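## Task

Unclip the two-pole circuit breaker labelled C32 from the rail and place it in the tray, leaving every other device still clipped onto the rail at the end.

## Robot and tools

Robot: two yam_ultra arms, left_arm and right_arm, each with a two-finger parallel gripper and a wrist camera. Other cameras: cam_head_left, cam_head_right, cam_high, cam_low, plus cam_left_wrist and cam_right_wrist, all 672x504. A camera stand sits behind the arms, and loose objects may occasionally get nudged.

Frame: the scene frame has its origin at table-top height, halfway between the nominal arm bases. +x points out over the table, +z up, and left_arm is on the +y side (arm names do not match image sides). Calibrated bases: left_arm at (+0.001, +0.336, 0) m, right_arm at (+0.043, -0.293, 0) m, both nearly unrotated. Each gripper's fingers point along its own +z and close along its y. The reported end_effector_position is the point between the pads, about 1 cm behind the tips. Reported poses can be off by a few cm, more when the arm reaches far.

Row layout (both motion tools): 14 numbers, each in [-1, 1]. The first 7 are left_arm: dx, dy, dz, rx, ry, rz, opening. The last 7 are right_arm in the same order. Both arms are always included. dx..rz are an offset, not a pose. They count from that arm's Hand target at the start of the call or action, along scene axes, turning about the Hand target's position. 1.0 means 0.6 m for dx/dy/dz and 180 degrees for rx/ry/rz, which together form one rotation vector. Opening is absolute: +1 is fully open (0.094 m), -1 is closed. To leave an arm alone, send 0 for its six pose numbers and repeat its current opening; a 0 opening is itself a command to half-close.

execute_actions(actions, cameras): actions is a list of actions. Each action is a table of up to 15 rows, one row per 1/30 s step. If fewer rows are given, the last row is held until step 15. Every row in an action counts from the Hand target at that action's start, not from the row before. Repeating the same offset in a new action therefore moves the arm again. An empty actions list returns images and the full state, including the scene number and task. cameras: names, ["all"], or []; an unknown name invalidates the call.

move(target, speed, blend, opening_speed, grip_force, blocking, cameras): drives each gripper in a straight line. target is one 14-number row or a list of up to 15 rows. Every row is an offset from the same starting Hand targets. speed is in m/s, 0.002 to 2.9 (default 0.25), with turns limited to 2x that in rad/s; give one value or one per target. blend, in m, rounds corners in a list; the default 0 stops at each corner. opening_speed (0.2 or more, per second on the -1..1 scale) closes fingers gradually. grip_force is the newtons per pad, 10 to 50; it persists and starts at full. Below full force, closing is slow (about 8 s at 20). blocking=false returns after about 0.5 s while the move continues. The whole move is capped at 10 s. Openings in later targets apply only once everything is at rest there. Paths ignore obstacles and the other arm.

wait(seconds 0 to 3600) runs the scene with no new commands. stop brakes a running move. zoom_image(camera, region [x0,y0,x1,y1], at most 504x504) enlarges part of the latest image. read_manual gives licence texts only. finished_scene(scene 1 to 3) ends the scene for good. After ending scene 1, make no further call in that reply. Scene 1 is practice and can be skipped, but damage done in it still counts against later scenes. The goal must still hold after the robot lets go.

Results give, per arm: end_effector_position (m) and end_effector_quat_wxyz, Hand target (your last commanded pose after clipping; the next offsets count from it), Tool commands, grip_measured (measured opening on the -1..1 scale), grip_effort_nm (averaged motor effort; negative means closing; not a pad force), Joint positions (the last value is the opening in m), Joint torques, and Joint velocities (may be omitted when all are within noise). Execute calls also list positions at some steps. A move adds a move: line with done, off_target, moving, held or fault, plus limits such as paced (the pose was clipped) or held (a step was withheld). done means at rest within 10 mm and 2 degrees. MOTOR HOT appears at 75 °C. At 90 °C, OVER-TEMPERATURE FAULT folds that arm away for the rest of the scene.

Behaviour: each step, commanded orientation is clipped to within 40 degrees of the measured one. Friction and gravity can leave the gripper a few cm short of its target; send the missing distance as a new offset. An arm blocked by something keeps pushing until you command it back past its gripper. Grip reads narrower than the part under full squeeze. To release, command an opening well above grip_measured.

Avoid: dropping parts or releasing them while moving; fast contact (harder at higher speed and deeper targets); arm-on-arm contact, including closing a gripper on the other arm's fingers; paths passing near an arm's own base, which can whip the elbow; pulling on camera cables; knocking other devices off the rail; anything leaving the table; and long holding or stretching that heats motors.

Each tool is called after "Call:" in YAML: its name, and indented under it one key for each argument.

## Session

Call:
execute_actions:
  actions: []

Scene clock: 0.00 s.
left_arm: end_effector_position=(+0.4042, +0.3199, +0.1197) grip_measured=+1.000 grip_effort_nm=n/a end_effector_quat_wxyz=(+0.624, -0.011, +0.781, -0.022) | right_arm: end_effector_position=(+0.4369, -0.3041, +0.1064) grip_measured=+1.000 grip_effort_nm=n/a end_effector_quat_wxyz=(+0.590, +0.026, +0.806, -0.020)
Joint positions: left_arm=[-0.045 1.556 0.35 0.983 -0.038 -0.057 0.094] | right_arm=[-0.036 1.499 0.345 0.847 0.057 0.017 0.094]
Joint velocities: within noise
Joint torques (N m): no reading
Heat: left arm: 35 °C; right arm: 30 °C.
Hand target: left_arm +0.4061, +0.3198, +0.1258; +0.630, -0.011, +0.776, -0.022 | right_arm +0.4406, -0.3043, +0.1177; +0.604, +0.026, +0.796, -0.020
Tool commands: left_gripper/opening=+1.0 right_gripper/opening=+1.0

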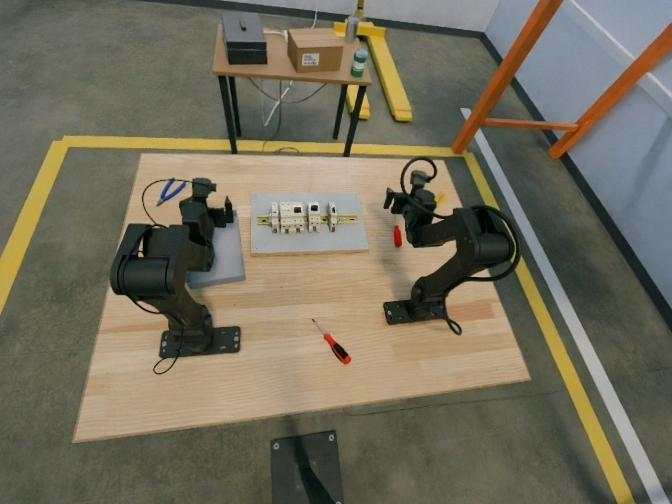

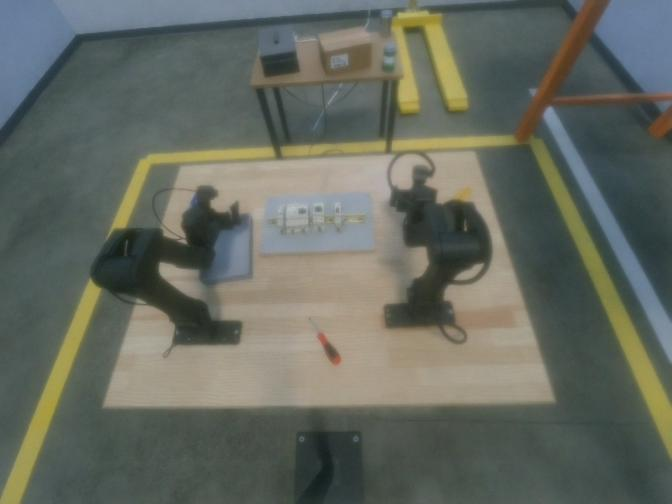

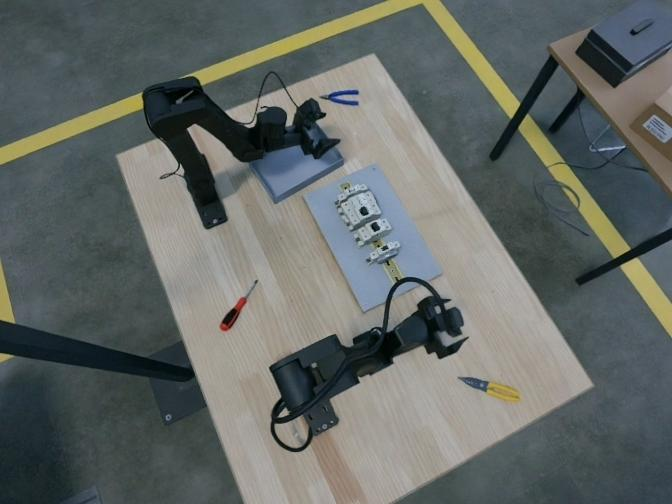

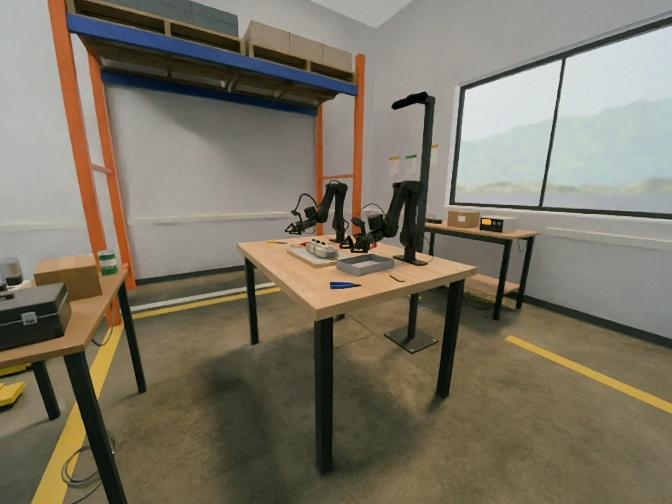

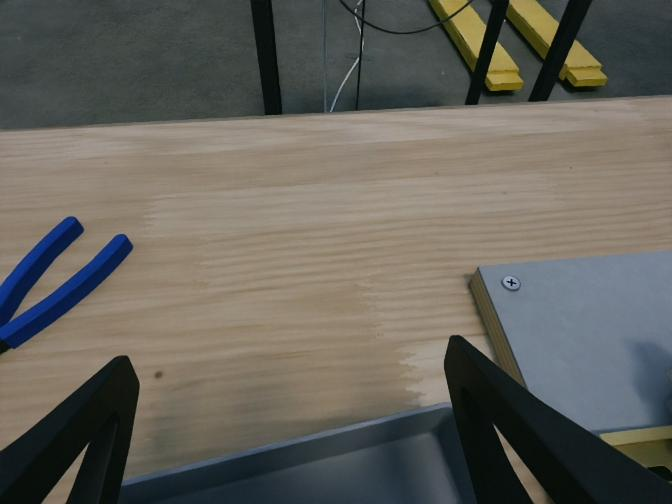

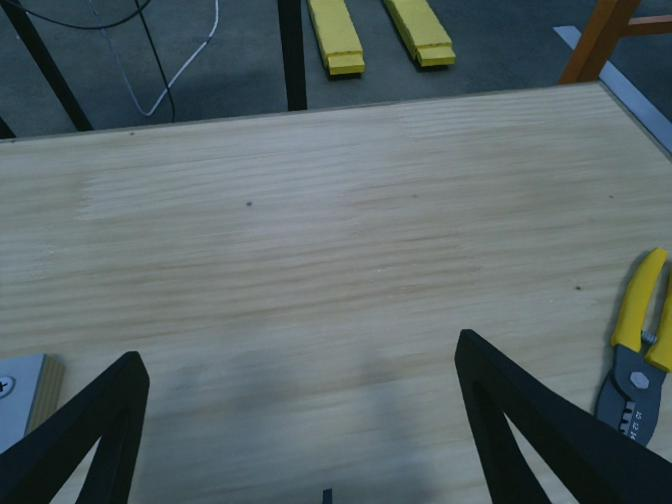

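Call:
zoom_image:
  camera: "cam_head_left"
  region: [240, 180, 380, 265]

Call:
zoom_image:
  camera: "cam_high"
  region: [310, 165, 450, 305]

Scaled by 3.600 from the camera's image (finer frame: 960x720).

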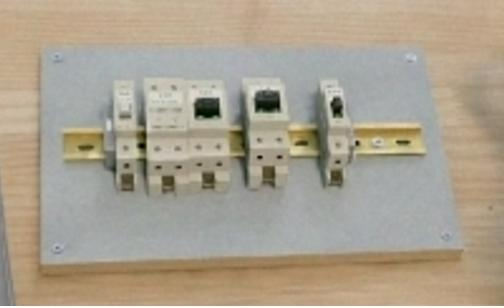

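Scaled by 3.600 from the camera's image (finer frame: 960x720).

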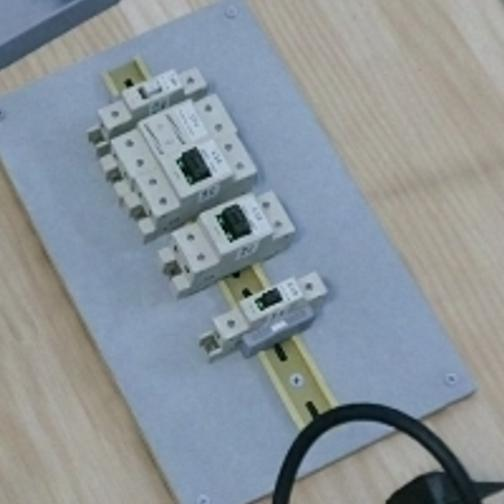

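Call:
move:
  target:
    - [0, 0, 0, 0, 0, 0, 1.0, -0.08, 0.2, 0.25, -0.07, 0.067, 0.1736, 0.6]
    - [0, 0, 0, 0, 0, 0, 1.0, -0.0893, 0.6288, 0.1722, -0.2103, 0.2019, 0.5208, 0.6]
  speed: [0.5, 0.5]
  blend: [0.03, 0]
  cameras: ["cam_right_wrist"]

Scene clock: 44.67 s.
left_arm: end_effector_position=(+0.4042, +0.3199, +0.1197) grip_measured=+1.000 grip_effort_nm=0.01 end_effector_quat_wxyz=(+0.624, -0.011, +0.781, -0.022) | right_arm: end_effector_position=(+0.3874, +0.0666, +0.2247) grip_measured=+0.602 grip_effort_nm=-0.11 end_effector_quat_wxyz=(-0.190, +0.711, -0.655, -0.170)
Joint positions: left_arm=[-0.045 1.556 0.35 0.983 -0.038 -0.057 0.094] | right_arm=[0.634 2.334 2.675 -1.57 -0.395 -0.92 0.075]
Joint torques (N m): left_arm=[-0.05 -6.06 5.26 1.34 0.03 -0.01] | right_arm=[0.43 -10.39 7.06 0.84 -0.39 -0.08]
Heat: left arm: 40 °C; right arm: 33 °C.
Hand target: left_arm +0.4061, +0.3198, +0.1258; +0.630, -0.011, +0.776, -0.022 | right_arm +0.3870, +0.0729, +0.2211; -0.162, +0.721, -0.649, -0.180
Off the commanded pose: left_arm 0.006 m, 1 deg | right_arm 0.007 m, 4 deg.
joint sent to its limit (right arm) — joint 4 (wrist pitch), lower limit. The joint targets are off in orientation, not in position.
move: off_target (right_arm)

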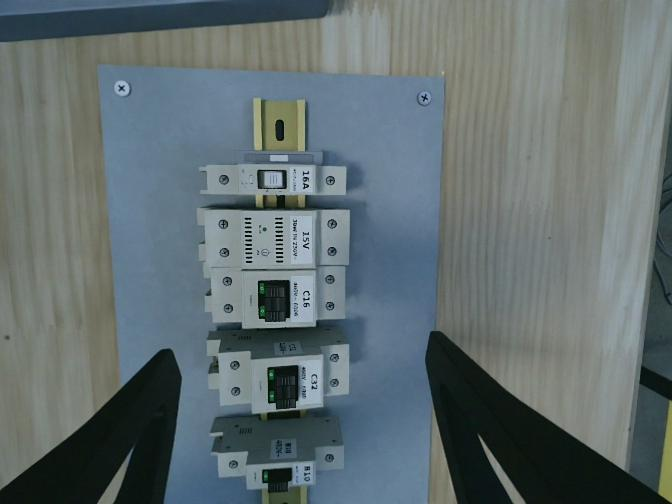

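Call:
move:
  target:
    - [0, 0, 0, 0, 0, 0, 1.0, -0.0567, -0.12, -0.09, -0.1315, 0.1147, -0.512, -0.02]
  speed: [0.4]
  cameras: ["cam_right_wrist"]

Scene clock: 147.47 s.
left_arm: end_effector_position=(+0.4042, +0.3199, +0.1197) grip_measured=+1.000 grip_effort_nm=0.01 end_effector_quat_wxyz=(+0.624, -0.011, +0.781, -0.022) | right_arm: end_effector_position=(+0.3580, +0.0059, +0.1389) grip_measured=-0.018 grip_effort_nm=-0.11 end_effector_quat_wxyz=(+0.003, -0.017, +1.000, +0.012)
Joint positions: left_arm=[-0.045 1.556 0.35 0.983 -0.038 -0.057 0.094] | right_arm=[0.72 2.246 2.266 -1.57 -0.015 0.717 0.046]
Joint torques (N m): left_arm=[0.08 -6.06 5.27 1.34 0.05 -0.01] | right_arm=[0.43 -18.14 3.81 0.28 0.17 0.04]
Heat: left arm: 43 °C; right arm: 37 °C.
Hand target: left_arm +0.4061, +0.3198, +0.1258; +0.630, -0.011, +0.776, -0.022 | right_arm +0.3530, +0.0010, +0.1670; +0.000, -0.016, +1.000, +0.000
Off the commanded pose: left_arm 0.006 m, 1 deg | right_arm 0.029 m, 1 deg.
joint sent to its limit (right arm) — joint 4 (wrist pitch), lower limit. The joint targets are off in orientation, not in position.
move: off_target (right_arm)

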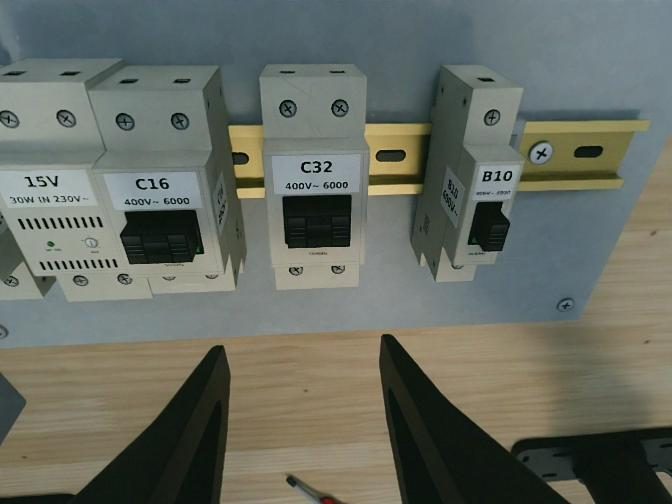

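Call:
move:
  target:
    - [0, 0, 0, 0, 0, 0, 1.0, -0.0317, -0.0083, -0.04, 0, 0, 0, -0.02]
    - [0, 0, 0, 0, 0, 0, 1.0, -0.0317, -0.0083, -0.08, 0, 0, 0, -0.02]
  speed: [0.2, 0.15]
  blend: [0.01, 0]
  cameras: ["cam_right_wrist"]

Scene clock: 171.40 s.
left_arm: end_effector_position=(+0.4042, +0.3199, +0.1197) grip_measured=+1.000 grip_effort_nm=0.01 end_effector_quat_wxyz=(+0.624, -0.011, +0.781, -0.022) | right_arm: end_effector_position=(+0.3315, -0.0054, +0.0959) grip_measured=-0.018 grip_effort_nm=-0.11 end_effector_quat_wxyz=(-0.031, -0.018, +0.999, -0.020)
Joint positions: left_arm=[-0.045 1.556 0.35 0.983 -0.038 -0.057 0.094] | right_arm=[0.745 2.191 2 -1.453 -0.013 0.739 0.046]
Joint torques (N m): left_arm=[0.01 -5.97 5.3 1.34 0.02 -0.02] | right_arm=[0.29 -17.32 3.85 0.35 0.14 0.06]
Heat: left arm: 44 °C; right arm: 38 °C.
Hand target: left_arm +0.4061, +0.3198, +0.1258; +0.630, -0.011, +0.776, -0.022 | right_arm +0.3340, -0.0040, +0.1190; +0.000, -0.016, +1.000, +0.000
Off the commanded pose: left_arm 0.006 m, 1 deg | right_arm 0.023 m, 4 deg.
move: off_target (right_arm)

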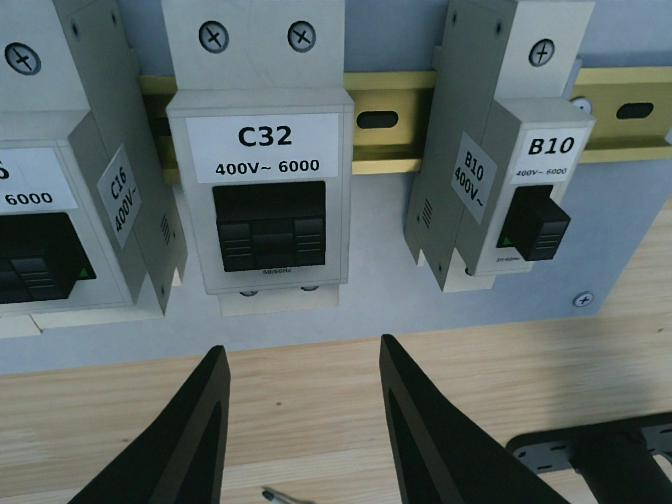

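Call:
move:
  target:
    - [0, 0, 0, 0, 0, 0, 1.0, 0.0092, 0.0175, 0.01, 0, 0, 0, -0.02]
    - [0, 0, 0, 0, 0, 0, 1.0, 0.0092, 0.0175, -0.025, 0, 0, 0, -0.02]
  speed: [0.12, 0.1]
  cameras: ["cam_right_wrist"]

Scene clock: 195.10 s.
left_arm: end_effector_position=(+0.4042, +0.3199, +0.1197) grip_measured=+1.000 grip_effort_nm=0.01 end_effector_quat_wxyz=(+0.624, -0.011, +0.781, -0.022) | right_arm: end_effector_position=(+0.3383, +0.0051, +0.1003) grip_measured=-0.018 grip_effort_nm=-0.11 end_effector_quat_wxyz=(-0.013, -0.017, +1.000, -0.003)
Joint positions: left_arm=[-0.045 1.556 0.35 0.983 -0.038 -0.057 0.094] | right_arm=[0.751 2.191 2.02 -1.422 -0.013 0.748 0.046]
Joint torques (N m): left_arm=[0.05 -6.06 5.2 1.37 0.01 -0.03] | right_arm=[0.47 -13.26 3.9 0.47 0.14 0.05]
Heat: left arm: 45 °C; right arm: 38 °C.
Hand target: left_arm +0.4061, +0.3198, +0.1258; +0.630, -0.011, +0.776, -0.022 | right_arm +0.3396, +0.0065, +0.1040; +0.000, -0.016, +1.000, +0.000
Off the commanded pose: left_arm 0.006 m, 1 deg | right_arm 0.004 m, 1 deg.
move: done

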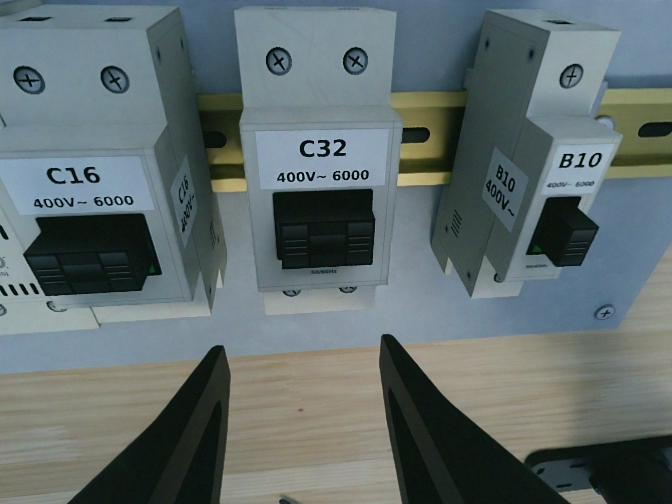

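Call:
move:
  target:
    - [0, 0, 0, 0, 0, 0, 1.0, 0.005, -0.0192, 0, 0, 0, 0, -0.02]
  speed: [0.1]
  cameras: ["cam_right_wrist"]

Scene clock: 216.37 s.
left_arm: end_effector_position=(+0.4042, +0.3199, +0.1197) grip_measured=+1.000 grip_effort_nm=0.01 end_effector_quat_wxyz=(+0.624, -0.011, +0.781, -0.022) | right_arm: end_effector_position=(+0.3379, -0.0041, +0.0889) grip_measured=-0.018 grip_effort_nm=-0.11 end_effector_quat_wxyz=(-0.024, -0.016, +1.000, -0.013)
Joint positions: left_arm=[-0.045 1.556 0.35 0.983 -0.038 -0.057 0.094] | right_arm=[0.736 2.191 1.974 -1.406 -0.013 0.735 0.046]
Joint torques (N m): left_arm=[-0.1 -6.15 5.24 1.37 0.04 -0.03] | right_arm=[-0.36 -15.65 3.92 0.41 0.15 -0.06]
Heat: left arm: 45 °C; right arm: 37 °C.
Hand target: left_arm +0.4061, +0.3198, +0.1258; +0.630, -0.011, +0.776, -0.022 | right_arm +0.3425, -0.0051, +0.1040; +0.000, -0.016, +1.000, +0.000
Off the commanded pose: left_arm 0.006 m, 1 deg | right_arm 0.016 m, 3 deg.
move: off_target (right_arm)

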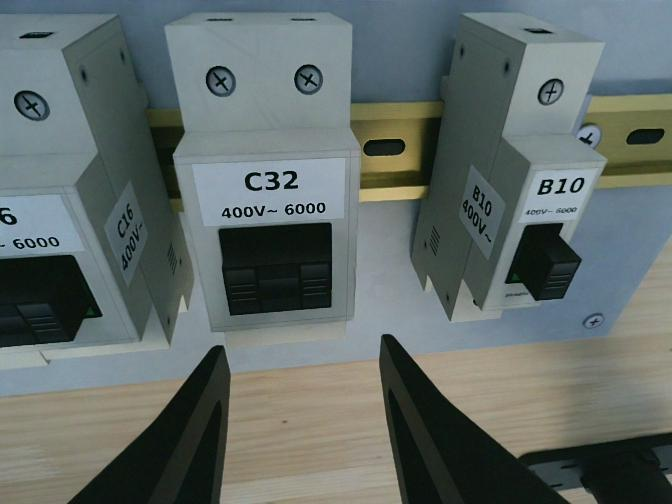

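Call:
move:
  target:
    - [0, 0, 0, 0, 0, 0, 1.0, 0, 0.0127, 0, 0, 0, 0, -0.02]
  speed: [0.1]

Scene clock: 229.03 s.
left_arm: end_effector_position=(+0.4042, +0.3199, +0.1197) grip_measured=+1.000 grip_effort_nm=0.01 end_effector_quat_wxyz=(+0.624, -0.011, +0.781, -0.022) | right_arm: end_effector_position=(+0.3377, -0.0037, +0.0889) grip_measured=-0.018 grip_effort_nm=-0.11 end_effector_quat_wxyz=(-0.023, -0.016, +1.000, -0.013)
Joint positions: left_arm=[-0.045 1.556 0.35 0.983 -0.038 -0.057 0.094] | right_arm=[0.737 2.191 1.974 -1.405 -0.013 0.736 0.046]
Joint torques (N m): left_arm=[-0.08 -5.98 5.3 1.33 0.02 -0.01] | right_arm=[0.65 -13.71 6.75 0.27 0.14 0.06]
Heat: left arm: 45 °C; right arm: 38 °C.
Hand target: left_arm +0.4061, +0.3198, +0.1258; +0.630, -0.011, +0.776, -0.022 | right_arm +0.3425, +0.0027, +0.1040; +0.000, -0.016, +1.000, +0.000
Off the commanded pose: left_arm 0.006 m, 1 deg | right_arm 0.017 m, 3 deg.
move: off_target (right_arm)

Call:
move:
  target:
    - [0, 0, 0, 0, 0, 0, 1.0, 0, 0.007, 0, 0, 0, 0, -0.02]
  speed: [0.1]

Scene clock: 233.70 s.
left_arm: end_effector_position=(+0.4042, +0.3199, +0.1197) grip_measured=+1.000 grip_effort_nm=0.01 end_effector_quat_wxyz=(+0.624, -0.011, +0.781, -0.022) | right_arm: end_effector_position=(+0.3369, +0.0013, +0.0920) grip_measured=-0.018 grip_effort_nm=-0.11 end_effector_quat_wxyz=(-0.019, -0.017, +1.000, -0.009)
Joint positions: left_arm=[-0.045 1.556 0.35 0.983 -0.038 -0.057 0.094] | right_arm=[0.747 2.191 1.986 -1.405 -0.013 0.743 0.046]
Joint torques (N m): left_arm=[-0.02 -6.16 5.29 1.33 0.02 -0.03] | right_arm=[0.4 -12.62 7.56 0.22 0.14 0.06]
Heat: left arm: 45 °C; right arm: 38 °C.
Hand target: left_arm +0.4061, +0.3198, +0.1258; +0.630, -0.011, +0.776, -0.022 | right_arm +0.3425, +0.0067, +0.1040; +0.000, -0.016, +1.000, +0.000
Off the commanded pose: left_arm 0.006 m, 1 deg | right_arm 0.014 m, 2 deg.
move: off_target (right_arm)

Call:
move:
  target:
    - [0, 0, 0, 0, 0, 0, 1.0, 0.004, 0, -0.075, 0, 0, 0, -0.02]
  speed: [0.08]
  cameras: ["cam_right_wrist"]

Scene clock: 245.57 s.
left_arm: end_effector_position=(+0.4042, +0.3199, +0.1197) grip_measured=+1.000 grip_effort_nm=0.01 end_effector_quat_wxyz=(+0.624, -0.011, +0.781, -0.022) | right_arm: end_effector_position=(+0.3381, +0.0026, +0.0635) grip_measured=-0.018 grip_effort_nm=-0.11 end_effector_quat_wxyz=(-0.015, -0.017, +1.000, -0.006)
Joint positions: left_arm=[-0.045 1.556 0.35 0.983 -0.038 -0.057 0.094] | right_arm=[0.747 2.191 1.874 -1.283 -0.013 0.744 0.046]
Joint torques (N m): left_arm=[0.02 -5.93 5.22 1.37 0.01 -0.03] | right_arm=[0.08 -11.73 3.95 0.73 0.15 0.01]
Heat: left arm: 45 °C; right arm: 37 °C.
Hand target: left_arm +0.4061, +0.3198, +0.1258; +0.630, -0.011, +0.776, -0.022 | right_arm +0.3449, +0.0067, +0.0590; +0.000, -0.016, +1.000, +0.000
Off the commanded pose: left_arm 0.006 m, 1 deg | right_arm 0.009 m, 2 deg.
move: done

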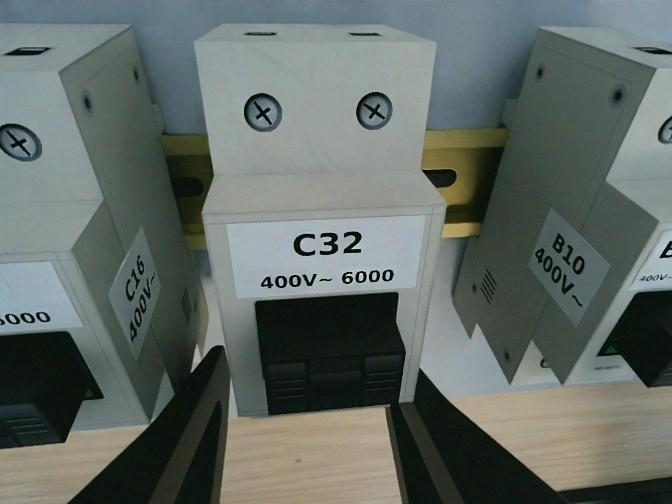

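Call:
move:
  target:
    - [0, 0, 0, 0, 0, 0, 1.0, 0.0, -0.021, 0, 0, 0, 0, -0.02]
    - [0, 0, 0, 0, 0, 0, 1.0, 0.0, -0.021, -0.02, 0, 0, 0, -0.02]
  speed: [0.08, 0.06]

Scene clock: 263.27 s.
left_arm: end_effector_position=(+0.4042, +0.3199, +0.1197) grip_measured=+1.000 grip_effort_nm=0.01 end_effector_quat_wxyz=(+0.624, -0.011, +0.781, -0.022) | right_arm: end_effector_position=(+0.3388, -0.0061, +0.0410) grip_measured=-0.018 grip_effort_nm=-0.10 end_effector_quat_wxyz=(-0.020, -0.015, +1.000, -0.008)
Joint positions: left_arm=[-0.045 1.556 0.35 0.983 -0.038 -0.057 0.094] | right_arm=[0.73 2.191 1.783 -1.204 -0.015 0.73 0.046]
Joint torques (N m): left_arm=[0.03 -6 5.27 1.37 0.01 0.01] | right_arm=[-0.28 -14.02 3.4 0.56 0.17 -0.06]
Heat: left arm: 46 °C; right arm: 37 °C.
Hand target: left_arm +0.4061, +0.3198, +0.1258; +0.630, -0.011, +0.776, -0.022 | right_arm +0.3449, -0.0058, +0.0470; +0.000, -0.016, +1.000, +0.000
Off the commanded pose: left_arm 0.006 m, 1 deg | right_arm 0.009 m, 2 deg.
move: done

Call:
move:
  target:
    - [0, 0, 0, 0, 0, 0, 1.0, 0.0, 0.004, 0.005, 0, 0, 0, -0.5]
  speed: [0.05]
  cameras: ["cam_right_wrist"]

Scene clock: 273.40 s.
left_arm: end_effector_position=(+0.4042, +0.3199, +0.1197) grip_measured=+1.000 grip_effort_nm=0.01 end_effector_quat_wxyz=(+0.624, -0.011, +0.781, -0.022) | right_arm: end_effector_position=(+0.3408, -0.0030, +0.0409) grip_measured=-0.261 grip_effort_nm=-1.03 end_effector_quat_wxyz=(-0.016, -0.017, +1.000, -0.003)
Joint positions: left_arm=[-0.045 1.556 0.35 0.983 -0.038 -0.057 0.094] | right_arm=[0.732 2.191 1.783 -1.19 -0.017 0.729 0.035]
Joint torques (N m): left_arm=[0.08 -6 5.22 1.33 0 -0.03] | right_arm=[-0.05 -13.67 4.79 0.31 0.19 -0.01]
Heat: left arm: 46 °C; right arm: 37 °C.
Hand target: left_arm +0.4061, +0.3198, +0.1258; +0.630, -0.011, +0.776, -0.022 | right_arm +0.3449, -0.0034, +0.0500; +0.000, -0.016, +1.000, +0.000
Off the commanded pose: left_arm 0.006 m, 1 deg | right_arm 0.010 m, 2 deg.
move: done

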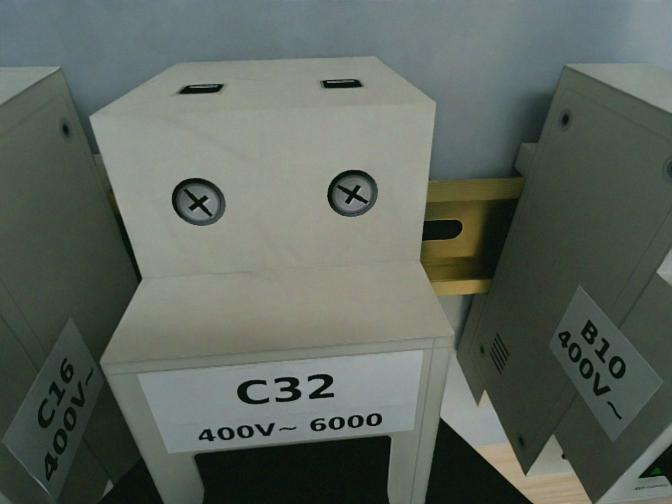

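Call:
move:
  target:
    - [0, 0, 0, 0, 0, 0, 1.0, 0.004, 0, 0.05, -0.0007, 0.0222, 0, -0.5]
    - [0, 0, 0, 0, 0, 0, 1.0, 0.006, 0, 0.1, -0.0014, 0.0444, 0, -0.5]
  speed: [0.08, 0.08]
  cameras: ["cam_right_wrist"]

Scene clock: 291.60 s.
left_arm: end_effector_position=(+0.4042, +0.3199, +0.1197) grip_measured=+1.000 grip_effort_nm=0.01 end_effector_quat_wxyz=(+0.624, -0.011, +0.781, -0.022) | right_arm: end_effector_position=(+0.3427, -0.0014, +0.0583) grip_measured=-0.261 grip_effort_nm=-1.03 end_effector_quat_wxyz=(-0.097, -0.013, +0.995, -0.006)
Joint positions: left_arm=[-0.045 1.556 0.35 0.983 -0.038 -0.057 0.094] | right_arm=[0.688 2.342 2.089 -1.474 -0.117 0.684 0.035]
Joint torques (N m): left_arm=[-0.02 -6.04 5.23 1.35 0.02 -0.01] | right_arm=[-0.06 -17.58 13.24 -1.06 0.26 -0.03]
Heat: left arm: 46 °C; right arm: 38 °C.
Hand target: left_arm +0.4061, +0.3198, +0.1258; +0.630, -0.011, +0.776, -0.022 | right_arm +0.3485, -0.0034, +0.1100; -0.070, -0.016, +0.997, -0.001
Off the commanded pose: left_arm 0.006 m, 1 deg | right_arm 0.052 m, 3 deg.
joint at its limit (right arm) — joint 4 (wrist pitch), lower limit.
move: off_target (right_arm)

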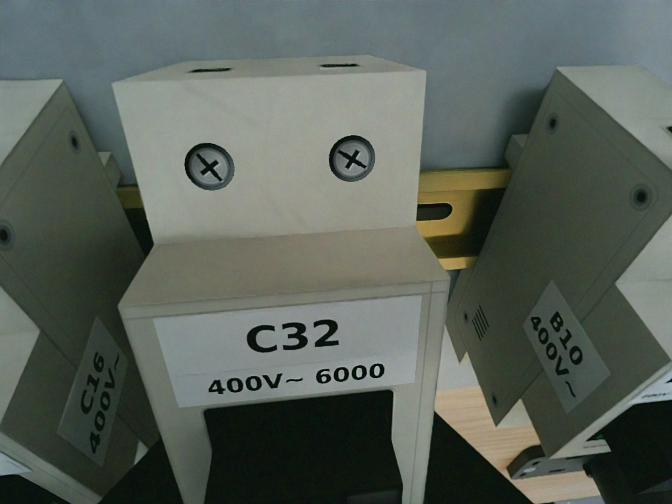

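Call:
move:
  target:
    - [0, 0, 0, 0, 0, 0, 1.0, 0.004, 0, 0.04, 0, 0.005, 0, -0.5]
  speed: [0.08]
  cameras: ["cam_right_wrist", "cam_head_left"]

Call:
zoom_image:
  camera: "cam_head_left"
  region: [260, 180, 380, 270]

Scene clock: 314.37 s.
left_arm: end_effector_position=(+0.4042, +0.3199, +0.1197) grip_measured=+1.000 grip_effort_nm=0.01 end_effector_quat_wxyz=(+0.624, -0.011, +0.781, -0.022) | right_arm: end_effector_position=(+0.3428, -0.0014, +0.0585) grip_measured=-0.261 grip_effort_nm=-1.03 end_effector_quat_wxyz=(-0.098, -0.012, +0.995, -0.004)
Joint positions: left_arm=[-0.045 1.556 0.35 0.983 -0.038 -0.057 0.094] | right_arm=[0.686 2.342 2.089 -1.474 -0.121 0.682 0.035]
Joint torques (N m): left_arm=[-0.05 -6.01 5.26 1.37 0.02 -0.02] | right_arm=[-0.53 -21.9 13.08 -1.08 0.18 -0.02]
Heat: left arm: 47 °C; right arm: 39 °C.
Hand target: left_arm +0.4061, +0.3198, +0.1258; +0.630, -0.011, +0.776, -0.022 | right_arm +0.3509, -0.0034, +0.1341; -0.078, -0.016, +0.997, -0.001
Off the commanded pose: left_arm 0.006 m, 1 deg | right_arm 0.076 m, 2 deg.
joint sent to its limit (right arm) — joint 4 (wrist pitch), lower limit. The joint targets are off in position and orientation.
move: off_target (right_arm)
Images, in order (width x height): cam_head_left 672x504, cam_right_wrist 672x504.

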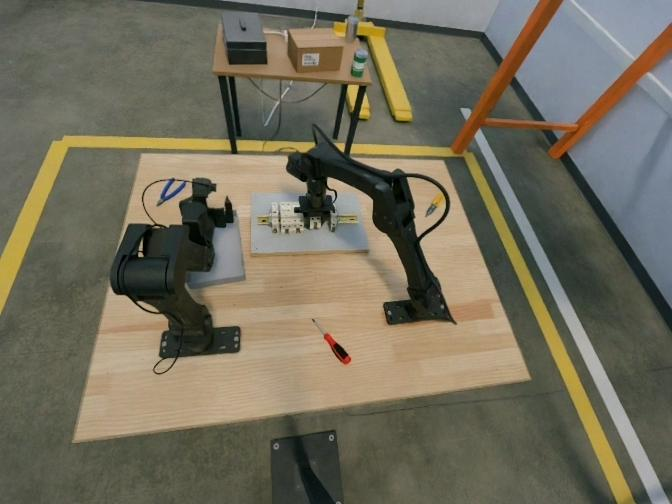

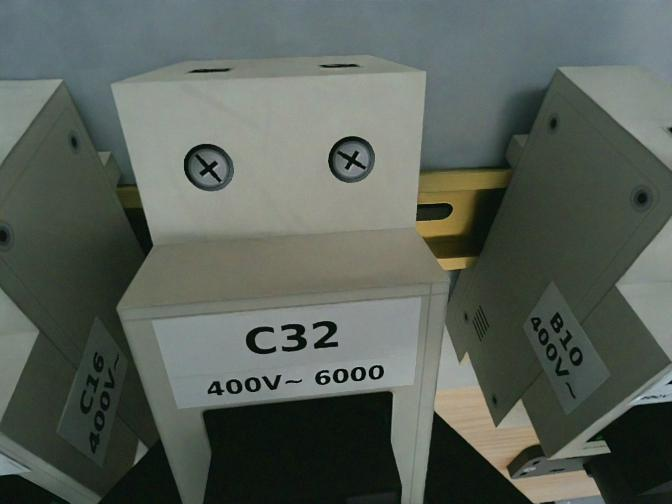

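Scaled by 4.200 from the camera's image (finer frame: 960x720).

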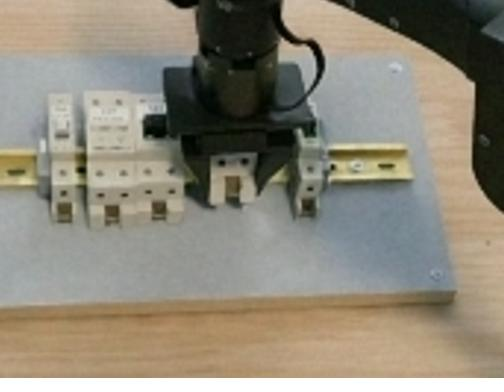

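Call:
move:
  target:
    - [0, 0, 0, 0, 0, 0, 1.0, 0.035, 0, 0.0, 0, 0, 0, -0.5]
    - [0, 0, 0, 0, 0, 0, 1.0, 0.05, 0, 0.03, 0, 0, 0, -0.5]
  speed: [0.08, 0.08]
  cameras: ["cam_right_wrist"]

Scene clock: 337.27 s.
left_arm: end_effector_position=(+0.4042, +0.3199, +0.1197) grip_measured=+1.000 grip_effort_nm=0.01 end_effector_quat_wxyz=(+0.624, -0.011, +0.781, -0.022) | right_arm: end_effector_position=(+0.3454, -0.0030, +0.0603) grip_measured=-0.261 grip_effort_nm=-1.03 end_effector_quat_wxyz=(-0.108, -0.011, +0.994, +0.001)
Joint positions: left_arm=[-0.045 1.556 0.35 0.983 -0.038 -0.057 0.094] | right_arm=[0.672 2.358 2.121 -1.5 -0.138 0.668 0.035]
Joint torques (N m): left_arm=[0.05 -6.02 5.26 1.34 0.03 -0.03] | right_arm=[-2.77 -23.01 17.32 -0.84 0.4 -0.13]
Heat: left arm: 47 °C; right arm: 43 °C.
Hand target: left_arm +0.4061, +0.3198, +0.1258; +0.630, -0.011, +0.776, -0.022 | right_arm +0.3808, -0.0034, +0.1520; -0.078, -0.016, +0.997, -0.001
Off the commanded pose: left_arm 0.006 m, 1 deg | right_arm 0.098 m, 4 deg.
joint sent to its limit (right arm) — joint 4 (wrist pitch), lower limit. The joint targets are off in position and orientation.
move: off_target (right_arm)

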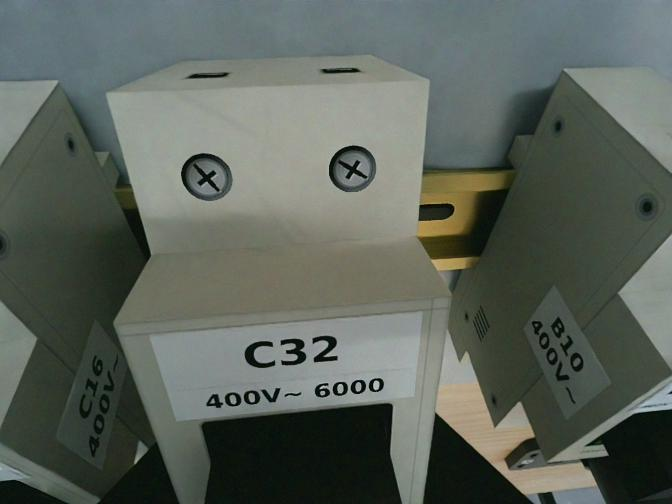

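Call:
move:
  target:
    - [0, 0, 0, 0, 0, 0, 1.0, 0.04, 0, -0.075, 0, 0, 0, -0.5]
    - [0, 0, 0, 0, 0, 0, 1.0, 0.06, 0, 0.0, 0, 0, 0, -0.5]
  speed: [0.1, 0.1]
  cameras: ["cam_right_wrist"]

Scene clock: 393.03 s.
left_arm: end_effector_position=(+0.4042, +0.3199, +0.1197) grip_measured=+1.000 grip_effort_nm=0.01 end_effector_quat_wxyz=(+0.624, -0.011, +0.781, -0.022) | right_arm: end_effector_position=(+0.3472, -0.0027, +0.0592) grip_measured=-0.261 grip_effort_nm=-1.03 end_effector_quat_wxyz=(-0.148, -0.009, +0.989, +0.005)
Joint positions: left_arm=[-0.045 1.556 0.35 0.983 -0.038 -0.057 0.094] | right_arm=[0.648 2.45 2.26 -1.611 -0.19 0.638 0.035]
Joint torques (N m): left_arm=[-0.02 -6.11 5.31 1.36 0.03 -0.03] | right_arm=[-4.81 -25.81 15.69 0.21 0.95 -0.09]
Heat: left arm: 48 °C; right arm: 55 °C.
Hand target: left_arm +0.4061, +0.3198, +0.1258; +0.630, -0.011, +0.776, -0.022 | right_arm +0.4169, -0.0033, +0.1520; -0.078, -0.016, +0.997, -0.001
Off the commanded pose: left_arm 0.006 m, 1 deg | right_arm 0.116 m, 8 deg.
joint read past its limit (right arm) — joint 4 (wrist pitch), lower limit.
joint sent to its limit (right arm) — joint 4 (wrist pitch), lower limit. The joint targets are off in position and orientation.
move: off_target (right_arm)

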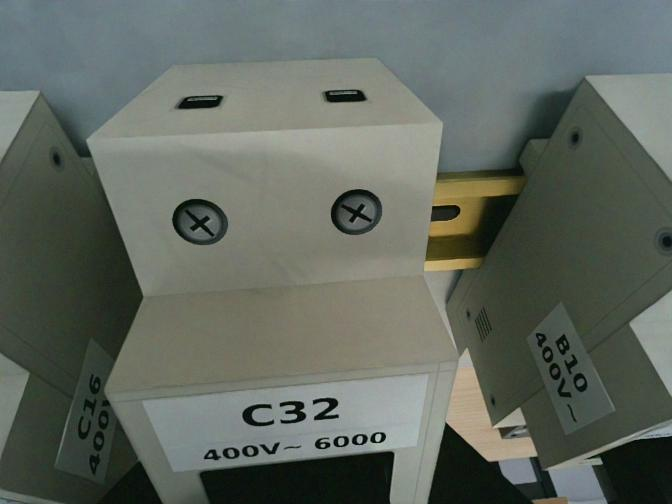

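Call:
move:
  target:
    - [0, 0, 0, 0, 0, 0, 1.0, -0.11, 0, -0.13, -0.001, 0.0333, 0, -0.5]
  speed: [0.15]
  cameras: ["cam_right_wrist"]

Scene clock: 423.03 s.
left_arm: end_effector_position=(+0.4042, +0.3199, +0.1197) grip_measured=+1.000 grip_effort_nm=0.01 end_effector_quat_wxyz=(+0.624, -0.011, +0.781, -0.022) | right_arm: end_effector_position=(+0.3443, -0.0034, +0.0556) grip_measured=-0.261 grip_effort_nm=-1.03 end_effector_quat_wxyz=(-0.150, -0.010, +0.989, +0.000)
Joint positions: left_arm=[-0.045 1.556 0.35 0.983 -0.038 -0.057 0.094] | right_arm=[0.652 2.447 2.24 -1.603 -0.186 0.64 0.035]
Joint torques (N m): left_arm=[0.01 -6.01 5.18 1.35 0.02 -0.02] | right_arm=[0.12 -17.98 3.3 0.13 0.21 0]
Heat: left arm: 48 °C; right arm: 56 °C.
Hand target: left_arm +0.4061, +0.3198, +0.1258; +0.630, -0.011, +0.776, -0.022 | right_arm +0.3510, -0.0034, +0.0741; -0.130, -0.016, +0.991, -0.002
Off the commanded pose: left_arm 0.006 m, 1 deg | right_arm 0.019 m, 2 deg.
joint read past its limit (right arm) — joint 4 (wrist pitch), lower limit.
joint sent to its limit (right arm) — joint 4 (wrist pitch), lower limit. The joint targets still meet the commanded pose.
move: off_target (right_arm)

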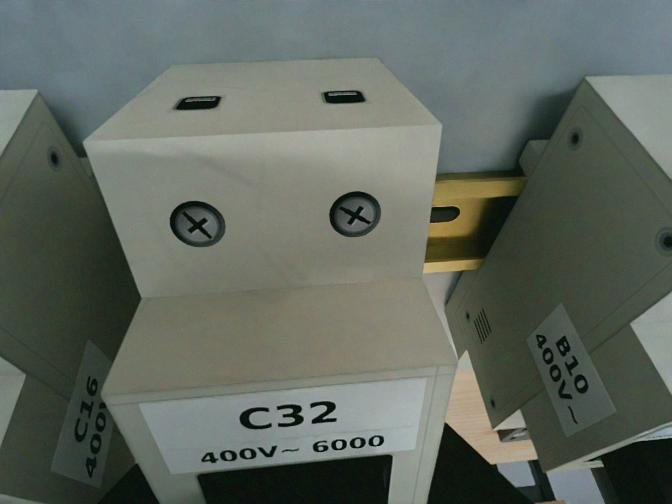

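Call:
move:
  target:
    - [0, 0, 0, 0, 0, 0, 1.0, 0, 0, 0, 0, 0, 0, -0.16]
    - [0, 0, 0, 0, 0, 0, 1.0, 0.035, 0, 0.12, 0, 0, 0, -0.16]
    - [0, 0, 0, 0, 0, 0, 1.0, 0.06, 0, 0.14, 0.002, -0.08, 0, -0.02]
  speed: [0.05, 0.12, 0.15]
  cameras: ["cam_right_wrist"]

Scene clock: 453.27 s.
left_arm: end_effector_position=(+0.4042, +0.3199, +0.1197) grip_measured=+1.000 grip_effort_nm=0.01 end_effector_quat_wxyz=(+0.624, -0.011, +0.781, -0.022) | right_arm: end_effector_position=(+0.3796, -0.0089, +0.1258) grip_measured=-0.023 grip_effort_nm=0.11 end_effector_quat_wxyz=(-0.009, -0.015, +1.000, +0.005)
Joint positions: left_arm=[-0.045 1.556 0.35 0.983 -0.038 -0.057 0.094] | right_arm=[0.66 2.31 2.321 -1.59 -0.019 0.66 0.046]
Joint torques (N m): left_arm=[-0.05 -6.09 5.27 1.36 0.03 -0.03] | right_arm=[0.38 -17.01 7.35 0.43 0.15 0.03]
Heat: left arm: 48 °C; right arm: 60 °C.
Hand target: left_arm +0.4061, +0.3198, +0.1258; +0.630, -0.011, +0.776, -0.022 | right_arm +0.3870, -0.0033, +0.1581; -0.005, -0.016, +1.000, +0.000
Off the commanded pose: left_arm 0.006 m, 1 deg | right_arm 0.034 m, 1 deg.
joint read past its limit (right arm) — joint 4 (wrist pitch), lower limit.
joint sent to its limit (right arm) — joint 4 (wrist pitch), lower limit. The joint targets are off in orientation, not in position.
move: off_target (right_arm); target 3's new opening was sent with right_arm's hand 0.034 m and 1 deg from that target

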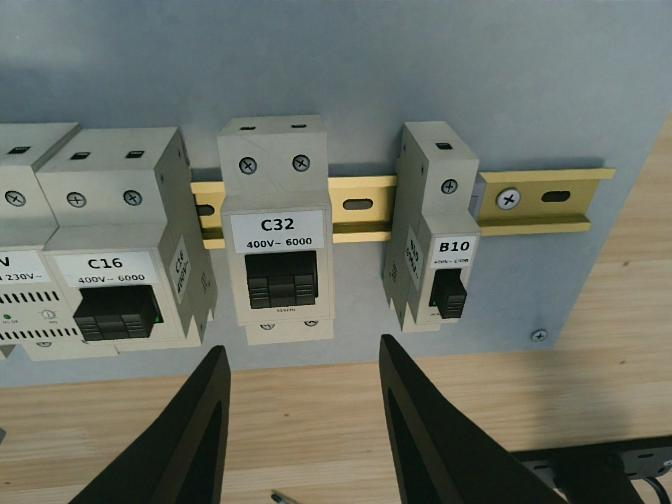

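Call:
move:
  target:
    - [0, 0, 0, 0, 0, 0, 1.0, 0.008, 0.0163, 0, 0, 0, 0, -0.02]
    - [0, 0, 0, 0, 0, 0, 1.0, 0.008, 0.0163, -0.07, 0, 0, 0, -0.02]
  speed: [0.1, 0.1]
  cameras: ["cam_right_wrist"]

Scene clock: 479.07 s.
left_arm: end_effector_position=(+0.4042, +0.3199, +0.1197) grip_measured=+1.000 grip_effort_nm=0.01 end_effector_quat_wxyz=(+0.624, -0.011, +0.781, -0.022) | right_arm: end_effector_position=(+0.3856, +0.0006, +0.1199) grip_measured=-0.022 grip_effort_nm=0.11 end_effector_quat_wxyz=(-0.005, -0.015, +1.000, +0.008)
Joint positions: left_arm=[-0.045 1.556 0.35 0.983 -0.038 -0.057 0.094] | right_arm=[0.668 2.357 2.378 -1.59 -0.019 0.668 0.046]
Joint torques (N m): left_arm=[0.03 -6.05 5.24 1.34 0 -0.01] | right_arm=[0.51 -11.03 6.82 0.45 0.16 0.03]
Heat: left arm: 48 °C; right arm: 59 °C.
Hand target: left_arm +0.4061, +0.3198, +0.1258; +0.630, -0.011, +0.776, -0.022 | right_arm +0.3917, +0.0064, +0.1160; -0.005, -0.016, +1.000, +0.000
Off the commanded pose: left_arm 0.006 m, 1 deg | right_arm 0.009 m, 1 deg.
joint read past its limit (right arm) — joint 4 (wrist pitch), lower limit.
joint sent to its limit (right arm) — joint 4 (wrist pitch), lower limit. The joint targets still meet the commanded pose.
move: done

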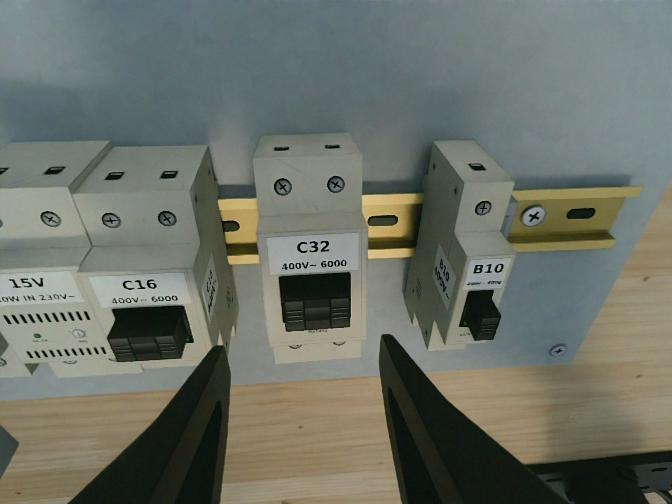

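Call:
move:
  target:
    - [0, 0, 0, 0, 0, 0, 1.0, 0, -0.004, -0.088, 0, 0, 0, -0.02]
  speed: [0.08]
  cameras: ["cam_right_wrist"]

Scene clock: 496.97 s.
left_arm: end_effector_position=(+0.4042, +0.3199, +0.1197) grip_measured=+1.000 grip_effort_nm=0.01 end_effector_quat_wxyz=(+0.624, -0.011, +0.781, -0.022) | right_arm: end_effector_position=(+0.3889, +0.0027, +0.0683) grip_measured=-0.022 grip_effort_nm=0.10 end_effector_quat_wxyz=(-0.011, -0.015, +1.000, +0.001)
Joint positions: left_arm=[-0.045 1.556 0.35 0.983 -0.038 -0.057 0.094] | right_arm=[0.668 2.357 2.171 -1.4 -0.016 0.668 0.046]
Joint torques (N m): left_arm=[-0.01 -6.02 5.27 1.33 0.03 -0.02] | right_arm=[0.23 -12.78 3.96 0.53 0.12 -0.01]
Heat: left arm: 48 °C; right arm: 55 °C.
Hand target: left_arm +0.4061, +0.3198, +0.1258; +0.630, -0.011, +0.776, -0.022 | right_arm +0.3917, +0.0040, +0.0632; -0.005, -0.016, +1.000, +0.000
Off the commanded pose: left_arm 0.006 m, 1 deg | right_arm 0.006 m, 1 deg.
move: done

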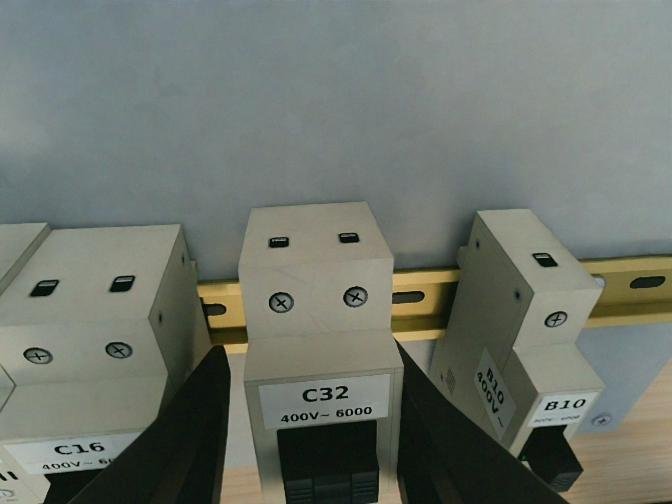

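Call:
move:
  target: [-0.47, 0.56, 0.133, 0, 0, 0.39, 1, 0, 0, 0, 0, 0, 0, -0.5]
  speed: 0.4
  cameras: ["cam_right_wrist","cam_high"]

Scene clock: 554.40 s.
left_arm: end_effector_position=(+0.1226, +0.6497, +0.1887) grip_measured=+1.000 grip_effort_nm=0.01 end_effector_quat_wxyz=(+0.514, -0.465, +0.638, +0.335) | right_arm: end_effector_position=(+0.3897, +0.0025, +0.0683) grip_measured=-0.262 grip_effort_nm=-1.03 end_effector_quat_wxyz=(-0.009, -0.015, +1.000, +0.000)
Joint positions: left_arm=[1.2 0.879 0.351 0.279 -0.022 -0.058 0.094] | right_arm=[0.668 2.357 2.171 -1.398 -0.012 0.668 0.035]
Joint torques (N m): left_arm=[0.65 -1.06 9.06 1.5 0.12 0.03] | right_arm=[0.18 -12.79 3.92 0.52 0.08 -0.01]
Heat: left arm: 49 °C; right arm: 53 °C.
Hand target: left_arm +0.1242, +0.6558, +0.2058; +0.529, -0.455, +0.628, +0.344 | right_arm +0.3916, +0.0040, +0.0632; -0.005, -0.016, +1.000, +0.000
Off the commanded pose: left_arm 0.018 m, 2 deg | right_arm 0.006 m, 1 deg.
move: off_target (left_arm)
Images, in order (width x height): cam_high 672x504, cam_right_wrist 672x504.

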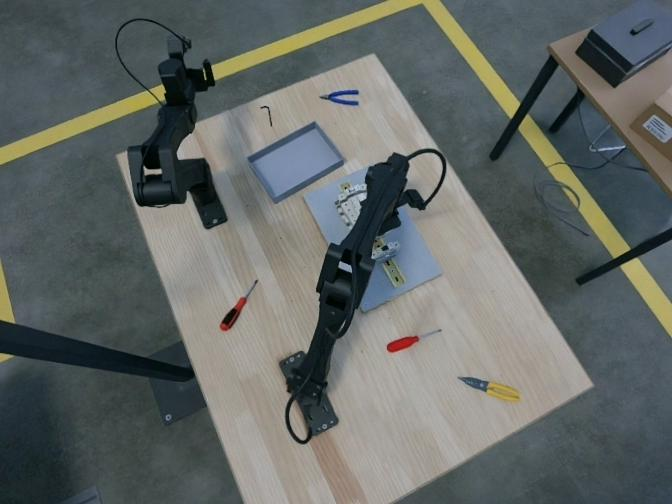

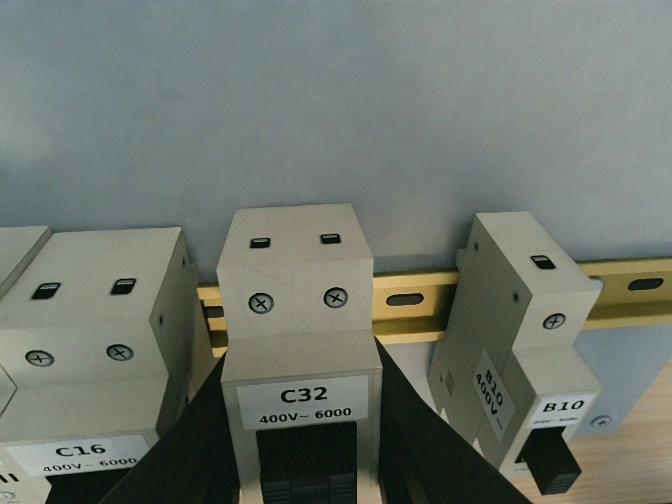

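Call:
move:
  target:
    - [0,0,0,0,0,0,1, 0.022,0,0.01,0,0,0,-0.5]
    - [0,0,0,0,0,0,1, 0.022,0,0.12,0,0,0,-0.5]
  speed: [0.1,0.1]
  blend: [0.004,0]
  cameras: ["cam_right_wrist"]

Scene clock: 567.17 s.
left_arm: end_effector_position=(+0.1227, +0.6497, +0.1888) grip_measured=+1.000 grip_effort_nm=0.01 end_effector_quat_wxyz=(+0.515, -0.465, +0.638, +0.335) | right_arm: end_effector_position=(+0.3985, +0.0034, +0.1073) grip_measured=-0.262 grip_effort_nm=-1.03 end_effector_quat_wxyz=(+0.001, -0.016, +1.000, +0.008)
Joint positions: left_arm=[1.2 0.879 0.351 0.28 -0.021 -0.058 0.094] | right_arm=[0.657 2.403 2.41 -1.566 -0.012 0.656 0.035]
Joint torques (N m): left_arm=[0.61 -1.11 8.99 1.5 0.11 0.04] | right_arm=[-0.46 -16.36 7.9 0.22 0.08 -0.06]
Heat: left arm: 49 °C; right arm: 52 °C.
Hand target: left_arm +0.1243, +0.6558, +0.2057; +0.529, -0.455, +0.628, +0.344 | right_arm +0.4050, +0.0040, +0.1352; -0.005, -0.016, +1.000, +0.000
Off the commanded pose: left_arm 0.018 m, 2 deg | right_arm 0.029 m, 1 deg.
joint sent to its limit (right arm) — joint 4 (wrist pitch), lower limit. The joint targets are off in orientation, not in position.
move: off_target (right_arm)

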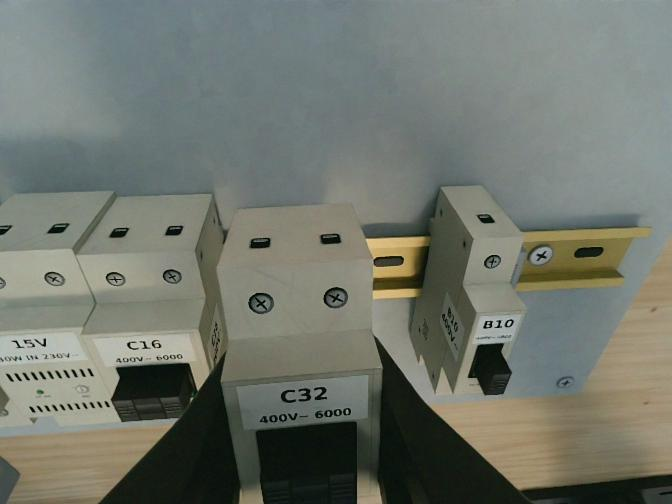

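Call:
move:
  target:
    - [0,0,0,0,0,0,1, -0.02,0,0.19,0.08,-0.05,0,-0.5]
    - [0,0,0,0,0,0,1, -0.208,0.51,0.208,0.206,-0.083,0,-0.5]
  speed: [0.25,0.35]
  blend: [0.03,0]
  cameras: ["cam_right_wrist","cam_high","cam_head_left"]

Scene clock: 711.73 s.
left_arm: end_effector_position=(+0.1227, +0.6497, +0.1889) grip_measured=+1.000 grip_effort_nm=0.01 end_effector_quat_wxyz=(+0.515, -0.465, +0.638, +0.335) | right_arm: end_effector_position=(+0.2689, +0.2946, +0.2392) grip_measured=-0.262 grip_effort_nm=-1.03 end_effector_quat_wxyz=(+0.144, -0.019, +0.917, +0.372)
Joint positions: left_arm=[1.2 0.879 0.351 0.281 -0.021 -0.058 0.094] | right_arm=[1.166 2.501 2.819 -1.067 -0.019 1.163 0.035]
Joint torques (N m): left_arm=[0.65 -1.07 9.11 1.48 0.12 0.03] | right_arm=[-0.34 -12.96 8.88 2.32 0.15 -0.02]
Heat: left arm: 50 °C; right arm: 50 °C.
Hand target: left_arm +0.1243, +0.6558, +0.2057; +0.529, -0.455, +0.628, +0.344 | right_arm +0.2801, +0.3100, +0.2600; +0.129, -0.016, +0.940, +0.315
Off the commanded pose: left_arm 0.018 m, 2 deg | right_arm 0.028 m, 7 deg.
elbow stopped short (right arm): the move would have taken joint 3 (elbow) straighter than the controller allows.
move: off_target (right_arm)
Images, in order (width x height): cam_head_left 672x504, cam_high 672x504, cam_right_wrist 672x504.

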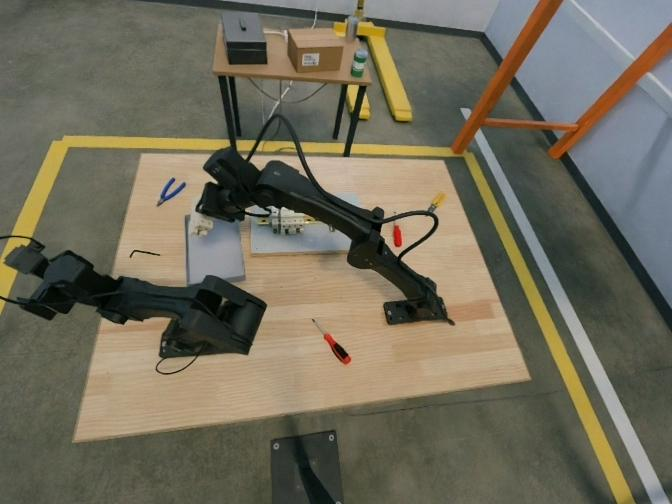

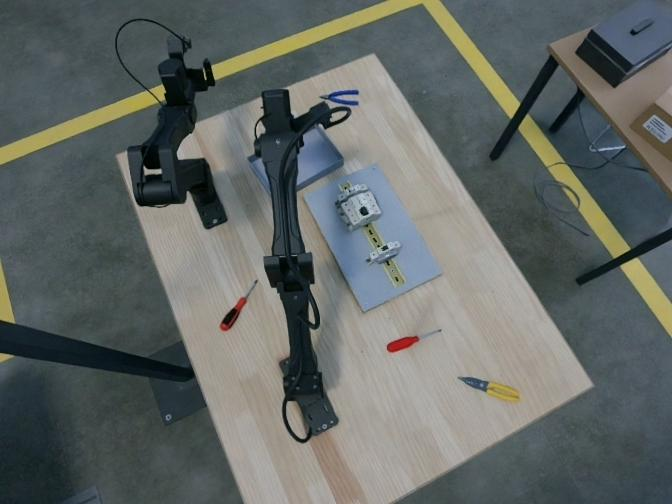

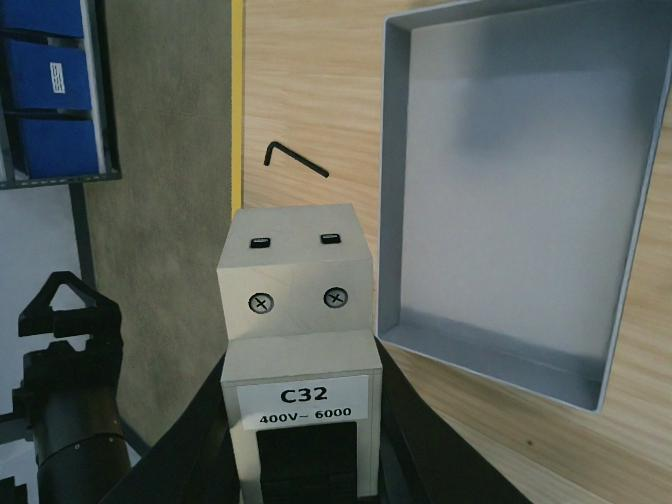

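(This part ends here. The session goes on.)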